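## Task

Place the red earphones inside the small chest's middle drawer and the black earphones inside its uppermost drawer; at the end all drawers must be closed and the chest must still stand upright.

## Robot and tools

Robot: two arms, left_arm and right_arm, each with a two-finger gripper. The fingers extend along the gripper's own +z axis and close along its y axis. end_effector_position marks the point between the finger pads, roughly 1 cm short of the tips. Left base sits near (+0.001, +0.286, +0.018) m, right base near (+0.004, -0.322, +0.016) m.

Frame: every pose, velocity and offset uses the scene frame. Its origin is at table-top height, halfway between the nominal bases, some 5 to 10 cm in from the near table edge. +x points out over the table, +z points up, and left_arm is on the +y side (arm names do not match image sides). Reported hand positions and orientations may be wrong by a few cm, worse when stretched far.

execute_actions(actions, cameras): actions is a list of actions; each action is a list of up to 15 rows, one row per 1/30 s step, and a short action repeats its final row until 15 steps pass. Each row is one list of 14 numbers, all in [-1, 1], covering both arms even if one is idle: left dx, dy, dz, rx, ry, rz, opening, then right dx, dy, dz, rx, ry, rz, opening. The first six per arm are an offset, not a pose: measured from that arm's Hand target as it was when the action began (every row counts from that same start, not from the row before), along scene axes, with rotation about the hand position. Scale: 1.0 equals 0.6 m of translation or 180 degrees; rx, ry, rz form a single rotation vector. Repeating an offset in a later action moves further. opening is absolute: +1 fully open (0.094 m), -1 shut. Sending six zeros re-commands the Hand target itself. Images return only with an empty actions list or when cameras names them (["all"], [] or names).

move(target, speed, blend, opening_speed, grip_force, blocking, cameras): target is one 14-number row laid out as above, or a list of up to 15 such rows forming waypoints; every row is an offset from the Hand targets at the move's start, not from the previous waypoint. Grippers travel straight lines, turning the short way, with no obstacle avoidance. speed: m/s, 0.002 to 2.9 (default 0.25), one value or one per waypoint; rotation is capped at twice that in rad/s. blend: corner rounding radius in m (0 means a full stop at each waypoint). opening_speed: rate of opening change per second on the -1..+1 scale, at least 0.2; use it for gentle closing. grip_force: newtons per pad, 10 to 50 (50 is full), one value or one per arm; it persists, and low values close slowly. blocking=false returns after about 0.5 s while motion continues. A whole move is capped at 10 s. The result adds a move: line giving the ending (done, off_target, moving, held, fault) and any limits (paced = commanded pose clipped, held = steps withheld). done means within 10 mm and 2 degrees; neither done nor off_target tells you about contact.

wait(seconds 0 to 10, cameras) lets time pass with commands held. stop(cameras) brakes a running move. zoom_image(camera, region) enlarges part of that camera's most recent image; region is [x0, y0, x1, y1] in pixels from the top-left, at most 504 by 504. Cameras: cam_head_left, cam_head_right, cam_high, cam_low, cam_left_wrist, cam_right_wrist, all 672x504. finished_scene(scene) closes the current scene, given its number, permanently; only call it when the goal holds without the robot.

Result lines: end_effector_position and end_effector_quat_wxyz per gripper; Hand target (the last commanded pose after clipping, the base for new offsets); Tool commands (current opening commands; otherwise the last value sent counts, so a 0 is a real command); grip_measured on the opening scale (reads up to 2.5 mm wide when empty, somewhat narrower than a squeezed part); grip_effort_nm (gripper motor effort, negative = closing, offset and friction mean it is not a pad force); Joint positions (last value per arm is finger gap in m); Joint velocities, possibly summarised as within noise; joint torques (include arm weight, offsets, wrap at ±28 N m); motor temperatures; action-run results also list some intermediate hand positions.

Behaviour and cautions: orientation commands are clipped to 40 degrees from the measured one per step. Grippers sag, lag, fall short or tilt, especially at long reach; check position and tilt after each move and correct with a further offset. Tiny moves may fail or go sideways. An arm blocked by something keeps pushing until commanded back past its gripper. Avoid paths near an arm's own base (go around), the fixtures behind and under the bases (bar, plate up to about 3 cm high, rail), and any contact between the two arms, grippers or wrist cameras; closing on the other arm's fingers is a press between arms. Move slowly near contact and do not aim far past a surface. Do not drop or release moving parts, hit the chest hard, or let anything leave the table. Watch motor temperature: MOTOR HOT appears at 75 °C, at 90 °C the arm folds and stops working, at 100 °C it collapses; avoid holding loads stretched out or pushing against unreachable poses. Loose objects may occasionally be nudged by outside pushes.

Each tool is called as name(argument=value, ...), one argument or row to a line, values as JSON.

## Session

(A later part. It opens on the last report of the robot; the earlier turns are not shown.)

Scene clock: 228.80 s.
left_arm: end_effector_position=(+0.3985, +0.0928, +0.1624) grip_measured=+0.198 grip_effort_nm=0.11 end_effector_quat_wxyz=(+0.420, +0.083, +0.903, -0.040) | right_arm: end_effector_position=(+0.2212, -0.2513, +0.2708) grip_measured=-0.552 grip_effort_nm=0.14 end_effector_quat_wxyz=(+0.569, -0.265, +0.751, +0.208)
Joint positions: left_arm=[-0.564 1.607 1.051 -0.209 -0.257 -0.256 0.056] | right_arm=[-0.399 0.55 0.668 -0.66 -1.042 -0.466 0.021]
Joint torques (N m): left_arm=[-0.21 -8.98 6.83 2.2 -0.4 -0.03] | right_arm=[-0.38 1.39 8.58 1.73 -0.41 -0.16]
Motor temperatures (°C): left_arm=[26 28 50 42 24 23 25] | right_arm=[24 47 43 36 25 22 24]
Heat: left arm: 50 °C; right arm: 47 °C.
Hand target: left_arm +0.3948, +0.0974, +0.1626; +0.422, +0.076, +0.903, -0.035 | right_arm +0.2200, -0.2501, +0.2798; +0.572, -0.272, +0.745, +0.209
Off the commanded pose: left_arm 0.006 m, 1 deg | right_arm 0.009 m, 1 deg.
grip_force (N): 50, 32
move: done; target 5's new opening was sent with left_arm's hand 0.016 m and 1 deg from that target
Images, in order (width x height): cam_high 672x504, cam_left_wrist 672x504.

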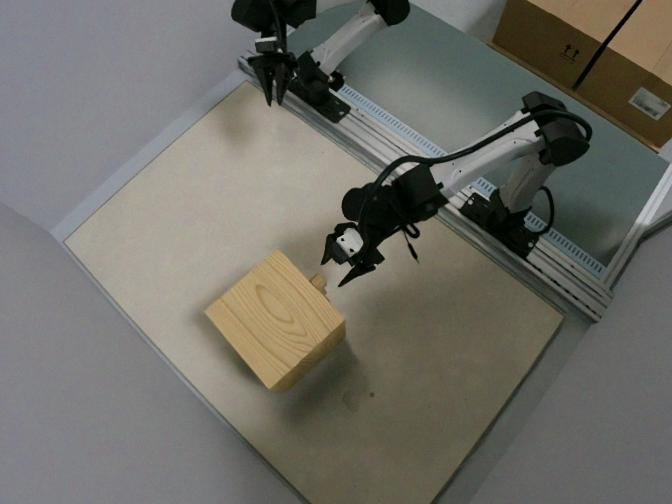

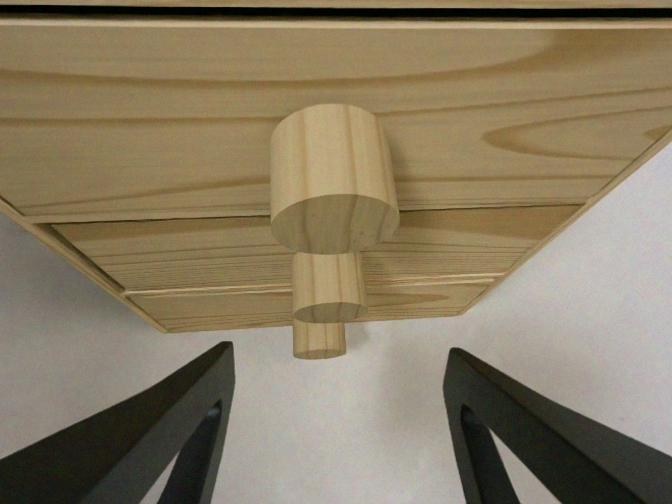

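move(
  target=[
    [-0.008,0.001,0.13,0,0,0,0.2,0,0,0,0,0,0,-0.55],
    [0.087,-0.0145,0.0507,0,0,0,0.2,0,0,0,0,0,0,-0.55],
    [0.087,-0.0145,0.0507,0,0,0,-0.6,0,0,0,0,0,0,-0.55],
    [-0.078,0.013,0.0507,0,0,0,-0.6,0,0,0,0,0,0,-0.55],
    [-0.078,0.013,0.0507,0,0,0,0.2,0,0,0,0,0,0,-0.55],
    [-0.14,0.0225,0.105,0,0,0,0.2,0,0,0,0,0,0,-0.55],
  ],
  speed=[0.2,0.15,0.15,0.18,0.15,0.15],
  blend=[0.01,0,0,0,0,0],
)

move(
  target=[-0.2347,0.0485,-0.126,0.2297,0.1945,-0.4157,0.6,0,0,0,0,0,0,-0.55],
  speed=0.4,
  cameras=["cam_left_wrist","cam_high"],
)

Scene clock: 259.93 s.
left_arm: end_effector_position=(+0.3092, +0.1111, +0.2122) grip_measured=+0.198 grip_effort_nm=0.12 end_effector_quat_wxyz=(+0.407, +0.086, +0.909, -0.031) | right_arm: end_effector_position=(+0.2212, -0.2512, +0.2707) grip_measured=-0.552 grip_effort_nm=0.14 end_effector_quat_wxyz=(+0.568, -0.265, +0.751, +0.208)
Joint positions: left_arm=[-0.689 1.271 1.003 -0.559 -0.347 -0.349 0.056] | right_arm=[-0.399 0.55 0.668 -0.661 -1.042 -0.466 0.021]
Joint torques (N m): left_arm=[-0.42 -5.65 10.41 2.03 -0.47 -0.05] | right_arm=[-0.39 1.39 8.61 1.73 -0.41 -0.16]
Motor temperatures (°C): left_arm=[26 33 46 44 24 23 25] | right_arm=[24 40 46 36 25 22 24]
Heat: left arm: 46 °C; right arm: 46 °C.
Hand target: left_arm +0.3109, +0.1110, +0.2256; +0.422, +0.076, +0.903, -0.035 | right_arm +0.2200, -0.2501, +0.2798; +0.572, -0.272, +0.745, +0.209
Off the commanded pose: left_arm 0.014 m, 2 deg | right_arm 0.009 m, 1 deg.
grip_force (N): 50, 32
move: off_target (left_arm); target 3's new opening was sent with left_arm's hand 0.015 m and 2 deg from that target

Scene clock: 262.80 s.
left_arm: end_effector_position=(+0.1640, +0.1439, +0.1451) grip_measured=+0.598 grip_effort_nm=0.11 end_effector_quat_wxyz=(-0.005, +0.700, +0.714, -0.005) | right_arm: end_effector_position=(+0.2212, -0.2512, +0.2707) grip_measured=-0.552 grip_effort_nm=0.13 end_effector_quat_wxyz=(+0.568, -0.265, +0.751, +0.208)
Joint positions: left_arm=[-0.693 1.405 1.147 -1.351 0.034 0.877 0.075] | right_arm=[-0.399 0.55 0.668 -0.661 -1.042 -0.466 0.021]
Joint torques (N m): left_arm=[-0.36 -3.08 10.04 0.35 -0.11 0.3] | right_arm=[-0.36 1.4 8.61 1.73 -0.41 -0.16]
Heat: left arm: 46 °C; right arm: 46 °C.
Hand target: left_arm +0.1701, +0.1400, +0.1500; +0.000, +0.707, +0.707, +0.000 | right_arm +0.2200, -0.2501, +0.2798; +0.572, -0.272, +0.745, +0.209
Off the commanded pose: left_arm 0.009 m, 1 deg | right_arm 0.009 m, 1 deg.
grip_force (N): 50, 32
move: done
Images, in order (width x height): cam_high 672x504, cam_left_wrist 672x504.

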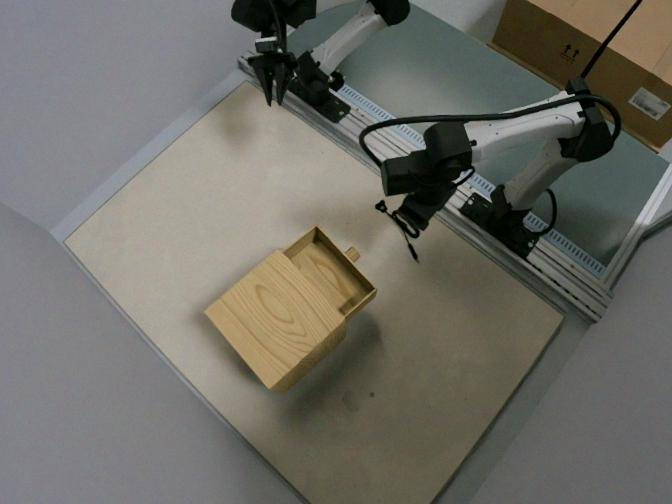

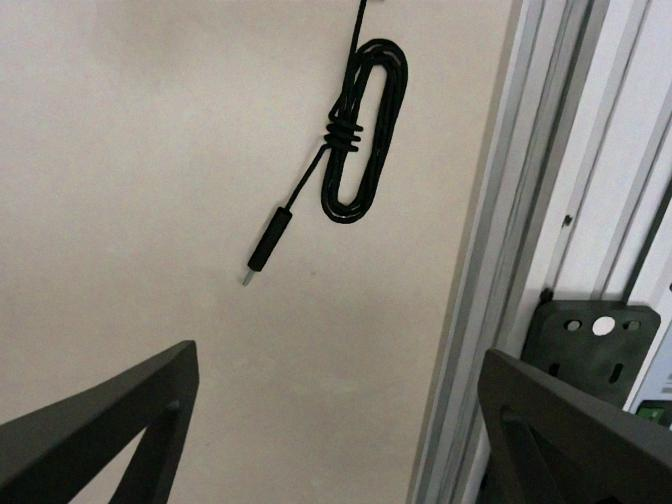

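move(
  target=[
    [-0.027,-0.06,-0.15,0,0,-0.075,0.35,0,0,0,0,0,0,-0.55],
    [-0.027,-0.06,-0.228,0,0,-0.075,0.35,0,0,0,0,0,0,-0.55],
    [-0.027,-0.06,-0.228,0,0,-0.075,-1,0,0,0,0,0,0,-0.55],
    [0.05,0,0.15,0,0,-0.075,-1,0,0,0,0,0,0,-0.55],
  ],
  speed=[0.2,0.12,0.15,0.2],
  blend=[0.01,0,0,0],
  grip_force=[32,32],
  cameras=["cam_left_wrist","cam_high","cam_head_right","cam_low"],
)

Scene clock: 286.27 s.
left_arm: end_effector_position=(+0.1970, +0.1384, +0.2290) grip_measured=-0.794 grip_effort_nm=-0.70 end_effector_quat_wxyz=(+0.046, +0.781, +0.622, +0.010) | right_arm: end_effector_position=(+0.2212, -0.2512, +0.2707) grip_measured=-0.552 grip_effort_nm=0.14 end_effector_quat_wxyz=(+0.568, -0.265, +0.751, +0.208)
Joint positions: left_arm=[-0.623 1.472 1.536 -1.569 0.031 1.191 0.01] | right_arm=[-0.399 0.55 0.668 -0.661 -1.042 -0.466 0.021]
Joint torques (N m): left_arm=[0.64 -6.22 9.48 0.55 -0.08 0.29] | right_arm=[-0.39 1.4 8.62 1.73 -0.41 -0.16]
Motor temperatures (°C): left_arm=[26 31 44 38 24 23 25] | right_arm=[24 38 48 36 26 22 24]
Heat: left arm: 44 °C; right arm: 48 °C.
Hand target: left_arm +0.2001, +0.1400, +0.2400; +0.000, +0.785, +0.619, +0.000 | right_arm +0.2200, -0.2501, +0.2798; +0.572, -0.272, +0.745, +0.209
Off the commanded pose: left_arm 0.012 m, 5 deg | right_arm 0.009 m, 1 deg.
joint sent to its limit (left arm) — joint 4 (wrist pitch), lower limit. The joint targets are off in orientation, not in position.
grip_force (N): 32, 32
move: off_target (left_arm)
Images, in order (width x height): cam_head_right 672x504, cam_high 672x504, cam_low 672x504, cam_left_wrist 672x504.

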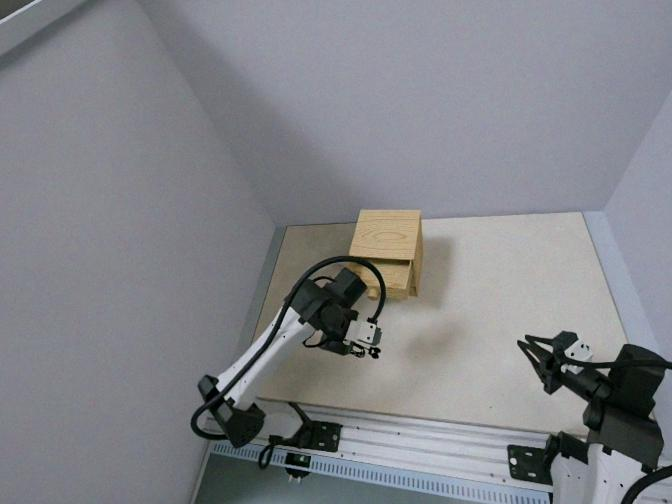

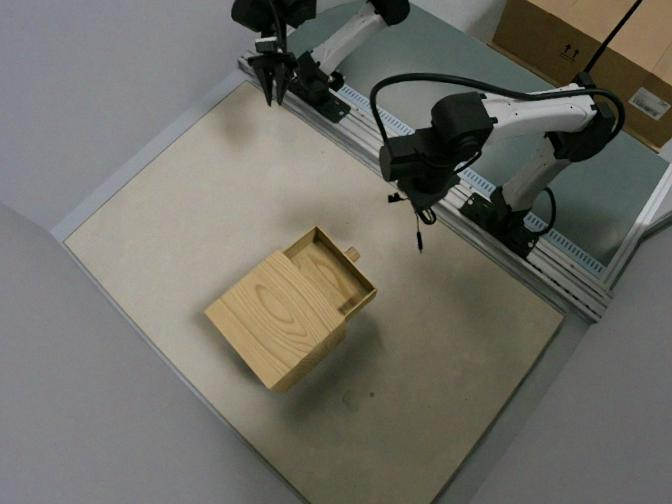

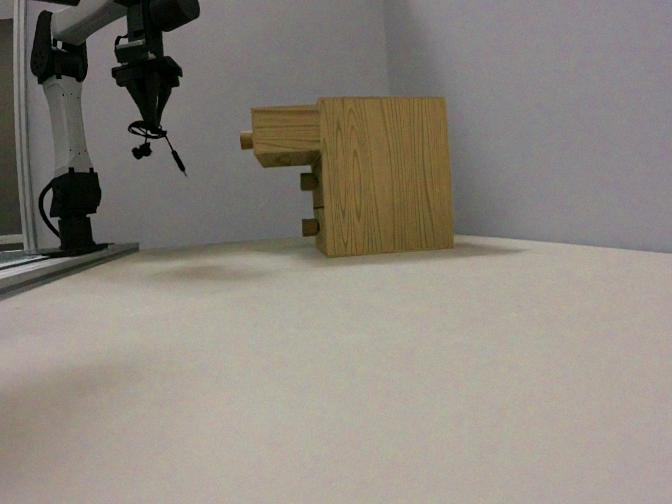

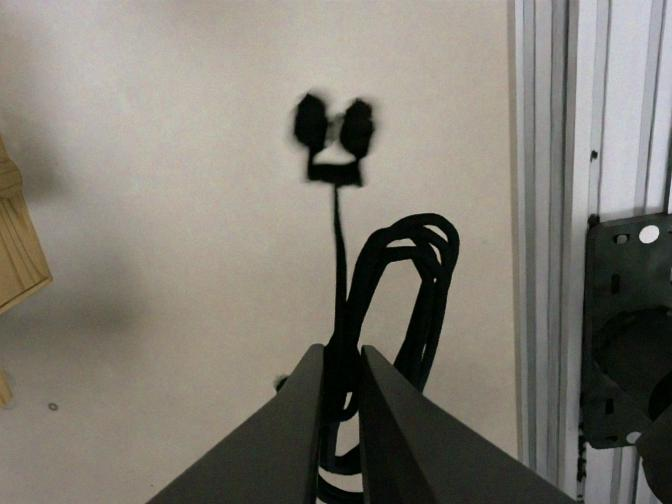

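move(
  target=[
    [0.083,0.017,0.167,0,0,0.022,-1,0,0,0,0,0,0,-0.55],
    [0.35,-0.072,0.167,0,0,0.022,-1,0,0,0,0,0,0,-0.55],
    [0.35,-0.072,-0.03,0,0,0.022,-1,0,0,0,0,0,0,-0.55],
  ],
  speed=[0.25,0.25,0.15],
  blend=[0.03,0,0],
  cameras=["cam_left_wrist","cam_high","cam_head_right","cam_low"],
)

Scene clock: 302.47 s.
left_arm: end_effector_position=(+0.4087, +0.0953, +0.2367) grip_measured=-0.795 grip_effort_nm=-0.70 end_effector_quat_wxyz=(+0.126, +0.752, +0.645, +0.053) | right_arm: end_effector_position=(+0.2212, -0.2512, +0.2707) grip_measured=-0.552 grip_effort_nm=0.14 end_effector_quat_wxyz=(+0.568, -0.265, +0.751, +0.208)
Joint positions: left_arm=[-0.436 2.193 2.437 -1.572 0.03 1.299 0.01] | right_arm=[-0.399 0.55 0.668 -0.661 -1.042 -0.466 0.021]
Joint torques (N m): left_arm=[0.01 -8.96 5.75 1.01 -0.08 0.27] | right_arm=[-0.39 1.39 8.62 1.73 -0.41 -0.15]
Heat: left arm: 44 °C; right arm: 48 °C.
Hand target: left_arm +0.4100, +0.0968, +0.2220; +0.000, +0.763, +0.646, +0.000 | right_arm +0.2200, -0.2501, +0.2798; +0.572, -0.272, +0.745, +0.209
Off the commanded pose: left_arm 0.015 m, 16 deg | right_arm 0.009 m, 1 deg.
joint sent to its limit (left arm) — joint 4 (wrist pitch), lower limit. The joint targets are off in orientation, not in position.
grip_force (N): 32, 32
move: off_target (left_arm)
Images, in order (width x height): cam_head_right 672x504, cam_high 672x504, cam_low 672x504, cam_left_wrist 672x504.

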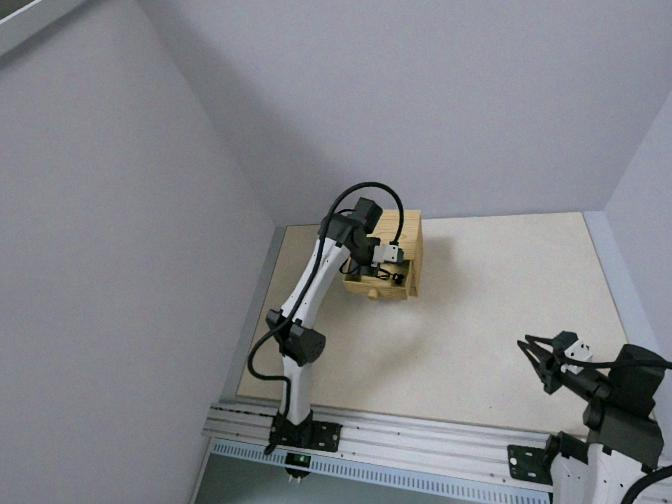

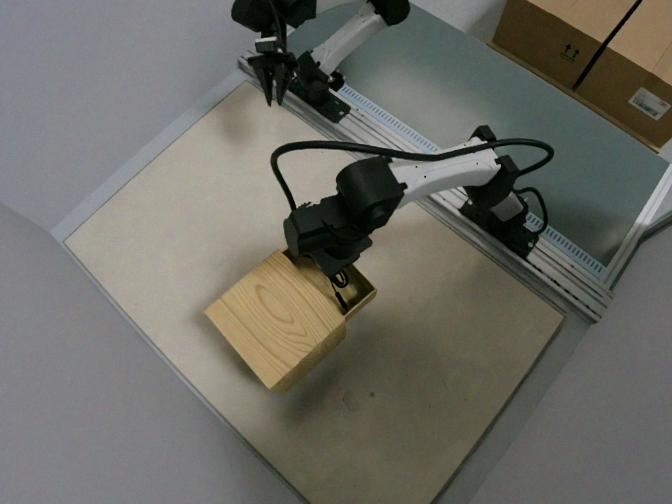

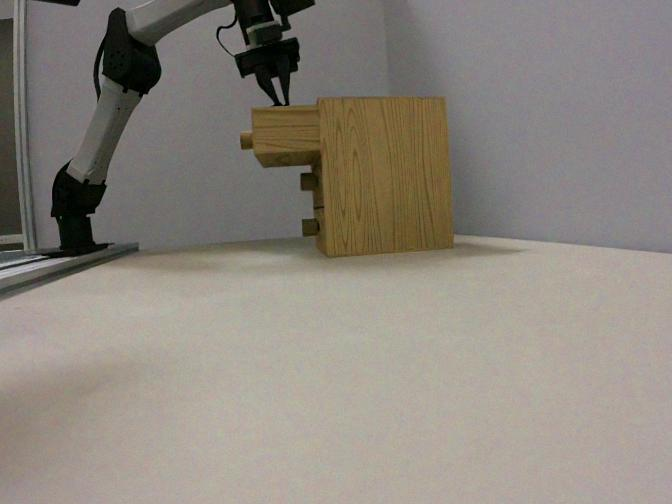

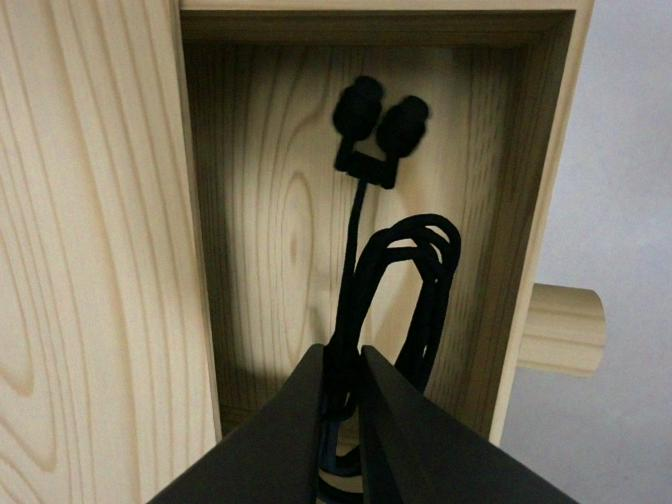

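move(
  target=[
    [0,0,-0.075,0,0,0,-1,0,0,0,0,0,0,-0.55],
    [0,0,-0.075,0,0,0,-0.3,0,0,0,0,0,0,-0.55],
    [-0.005,0,0.13,0,0,0,-0.3,0,0,0,0,0,0,-0.55],
    [-0.217,0.03,0.09,-0.25,-0.1785,0.4644,0.2,0,0,0,0,0,0,-0.55],
  ],
  speed=[0.12,0.15,0.15,0.45],
  blend=[0,0,0.02,0],
  cameras=["cam_left_wrist","cam_high"],
)

Scene clock: 318.60 s.
left_arm: end_effector_position=(+0.2799, +0.1135, +0.2783) grip_measured=+0.198 grip_effort_nm=0.12 end_effector_quat_wxyz=(+0.418, +0.083, +0.904, -0.037) | right_arm: end_effector_position=(+0.2212, -0.2512, +0.2707) grip_measured=-0.552 grip_effort_nm=0.14 end_effector_quat_wxyz=(+0.568, -0.265, +0.751, +0.208)
Joint positions: left_arm=[-0.758 1.199 1.211 -0.831 -0.397 -0.402 0.056] | right_arm=[-0.399 0.55 0.668 -0.661 -1.042 -0.466 0.021]
Joint torques (N m): left_arm=[-0.49 -4.21 6.71 2.25 -0.47 -0.04] | right_arm=[-0.39 1.43 8.61 1.73 -0.41 -0.15]
Heat: left arm: 42 °C; right arm: 49 °C.
Hand target: left_arm +0.2799, +0.1148, +0.2759; +0.422, +0.076, +0.903, -0.035 | right_arm +0.2200, -0.2501, +0.2798; +0.572, -0.272, +0.745, +0.209
Off the commanded pose: left_arm 0.003 m, 1 deg | right_arm 0.009 m, 1 deg.
grip_force (N): 32, 32
move: done; target 2's new opening was sent with left_arm's hand 0.016 m and 9 deg from that target
Images, in order (width x height): cam_high 672x504, cam_left_wrist 672x504.

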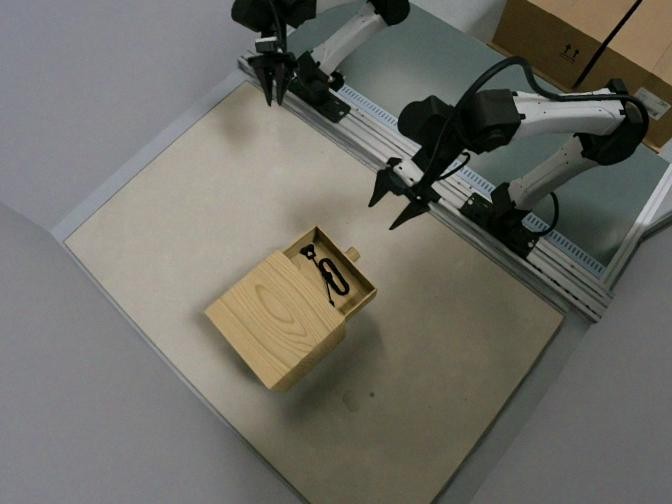

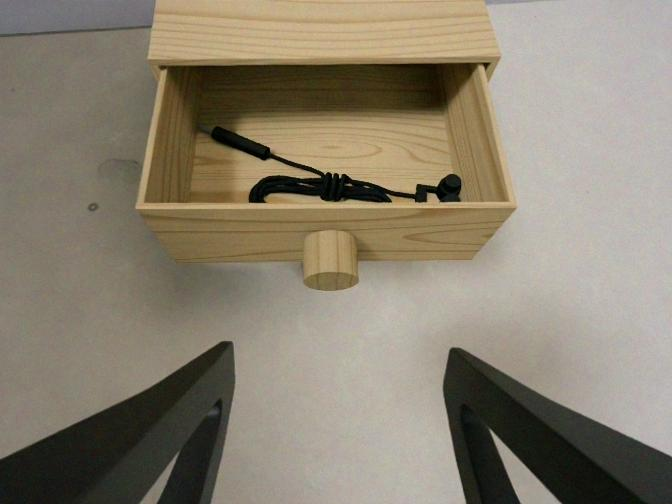

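move(
  target=[
    [0.051,-0.0055,-0.084,0,0,0,0.2,0,0,0,0,0,0,-0.55],
    [0.1135,-0.016,-0.138,0,0,0,0.2,0,0,0,0,0,0,-0.55],
    [0.1135,-0.016,-0.138,0,0,0,-0.6,0,0,0,0,0,0,-0.55],
    [0.2835,-0.0447,-0.138,0,0,0,-0.6,0,0,0,0,0,0,-0.55],
    [0.2835,-0.0447,-0.138,0,0,0,0.2,0,0,0,0,0,0,-0.55],
    [0.18,-0.027,-0.05,0,0,0,0.2,0,0,0,0,0,0,-0.55],
  ],
  speed=[0.25,0.15,0.15,0.15,0.15,0.15],
  blend=[0.01,0,0,0,0,0],
  grip_force=[50,32],
  cameras=["cam_left_wrist","cam_high","cam_low"],
)

Scene clock: 340.67 s.
left_arm: end_effector_position=(+0.3895, +0.0958, +0.2406) grip_measured=+0.198 grip_effort_nm=0.12 end_effector_quat_wxyz=(+0.416, +0.085, +0.905, -0.037) | right_arm: end_effector_position=(+0.2212, -0.2512, +0.2707) grip_measured=-0.552 grip_effort_nm=0.14 end_effector_quat_wxyz=(+0.568, -0.265, +0.751, +0.208)
Joint positions: left_arm=[-0.567 1.541 1.308 -0.544 -0.261 -0.256 0.056] | right_arm=[-0.399 0.55 0.668 -0.661 -1.042 -0.466 0.021]
Joint torques (N m): left_arm=[-0.24 -8.35 8.55 2.13 -0.38 -0.02] | right_arm=[-0.36 1.39 8.59 1.73 -0.41 -0.16]
Heat: left arm: 42 °C; right arm: 49 °C.
Hand target: left_arm +0.3879, +0.0986, +0.2460; +0.422, +0.076, +0.903, -0.035 | right_arm +0.2200, -0.2501, +0.2798; +0.572, -0.272, +0.745, +0.209
Off the commanded pose: left_arm 0.006 m, 1 deg | right_arm 0.009 m, 1 deg.
grip_force (N): 50, 32
move: done; target 5's new opening was sent with left_arm's hand 0.016 m and 1 deg from that target
Images, in order (width x height): cam_high 672x504, cam_low 672x504, cam_left_wrist 672x504.

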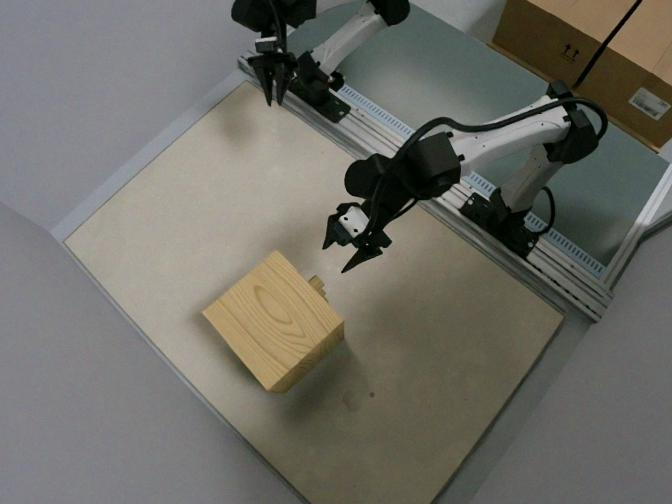

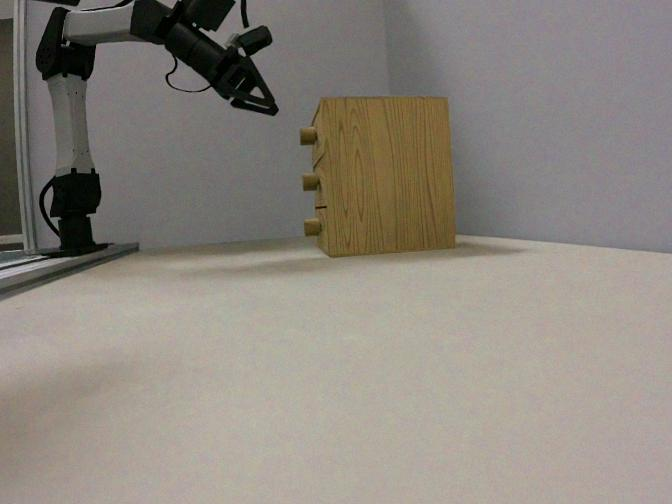

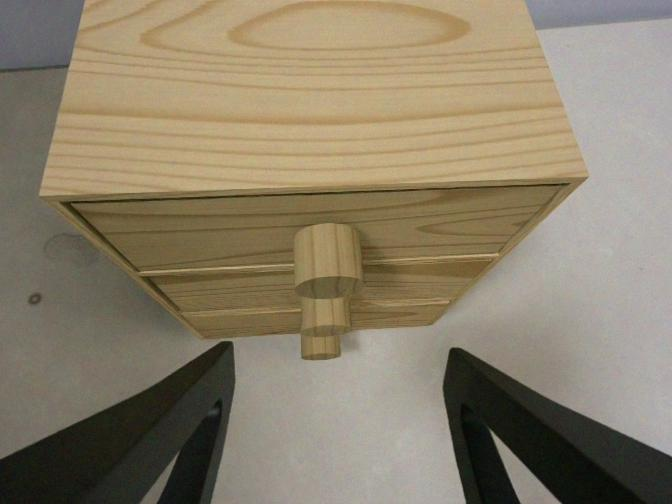

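Everything is shut.

finished_scene(
  scene=2,
)

The scene is finished: the task was done.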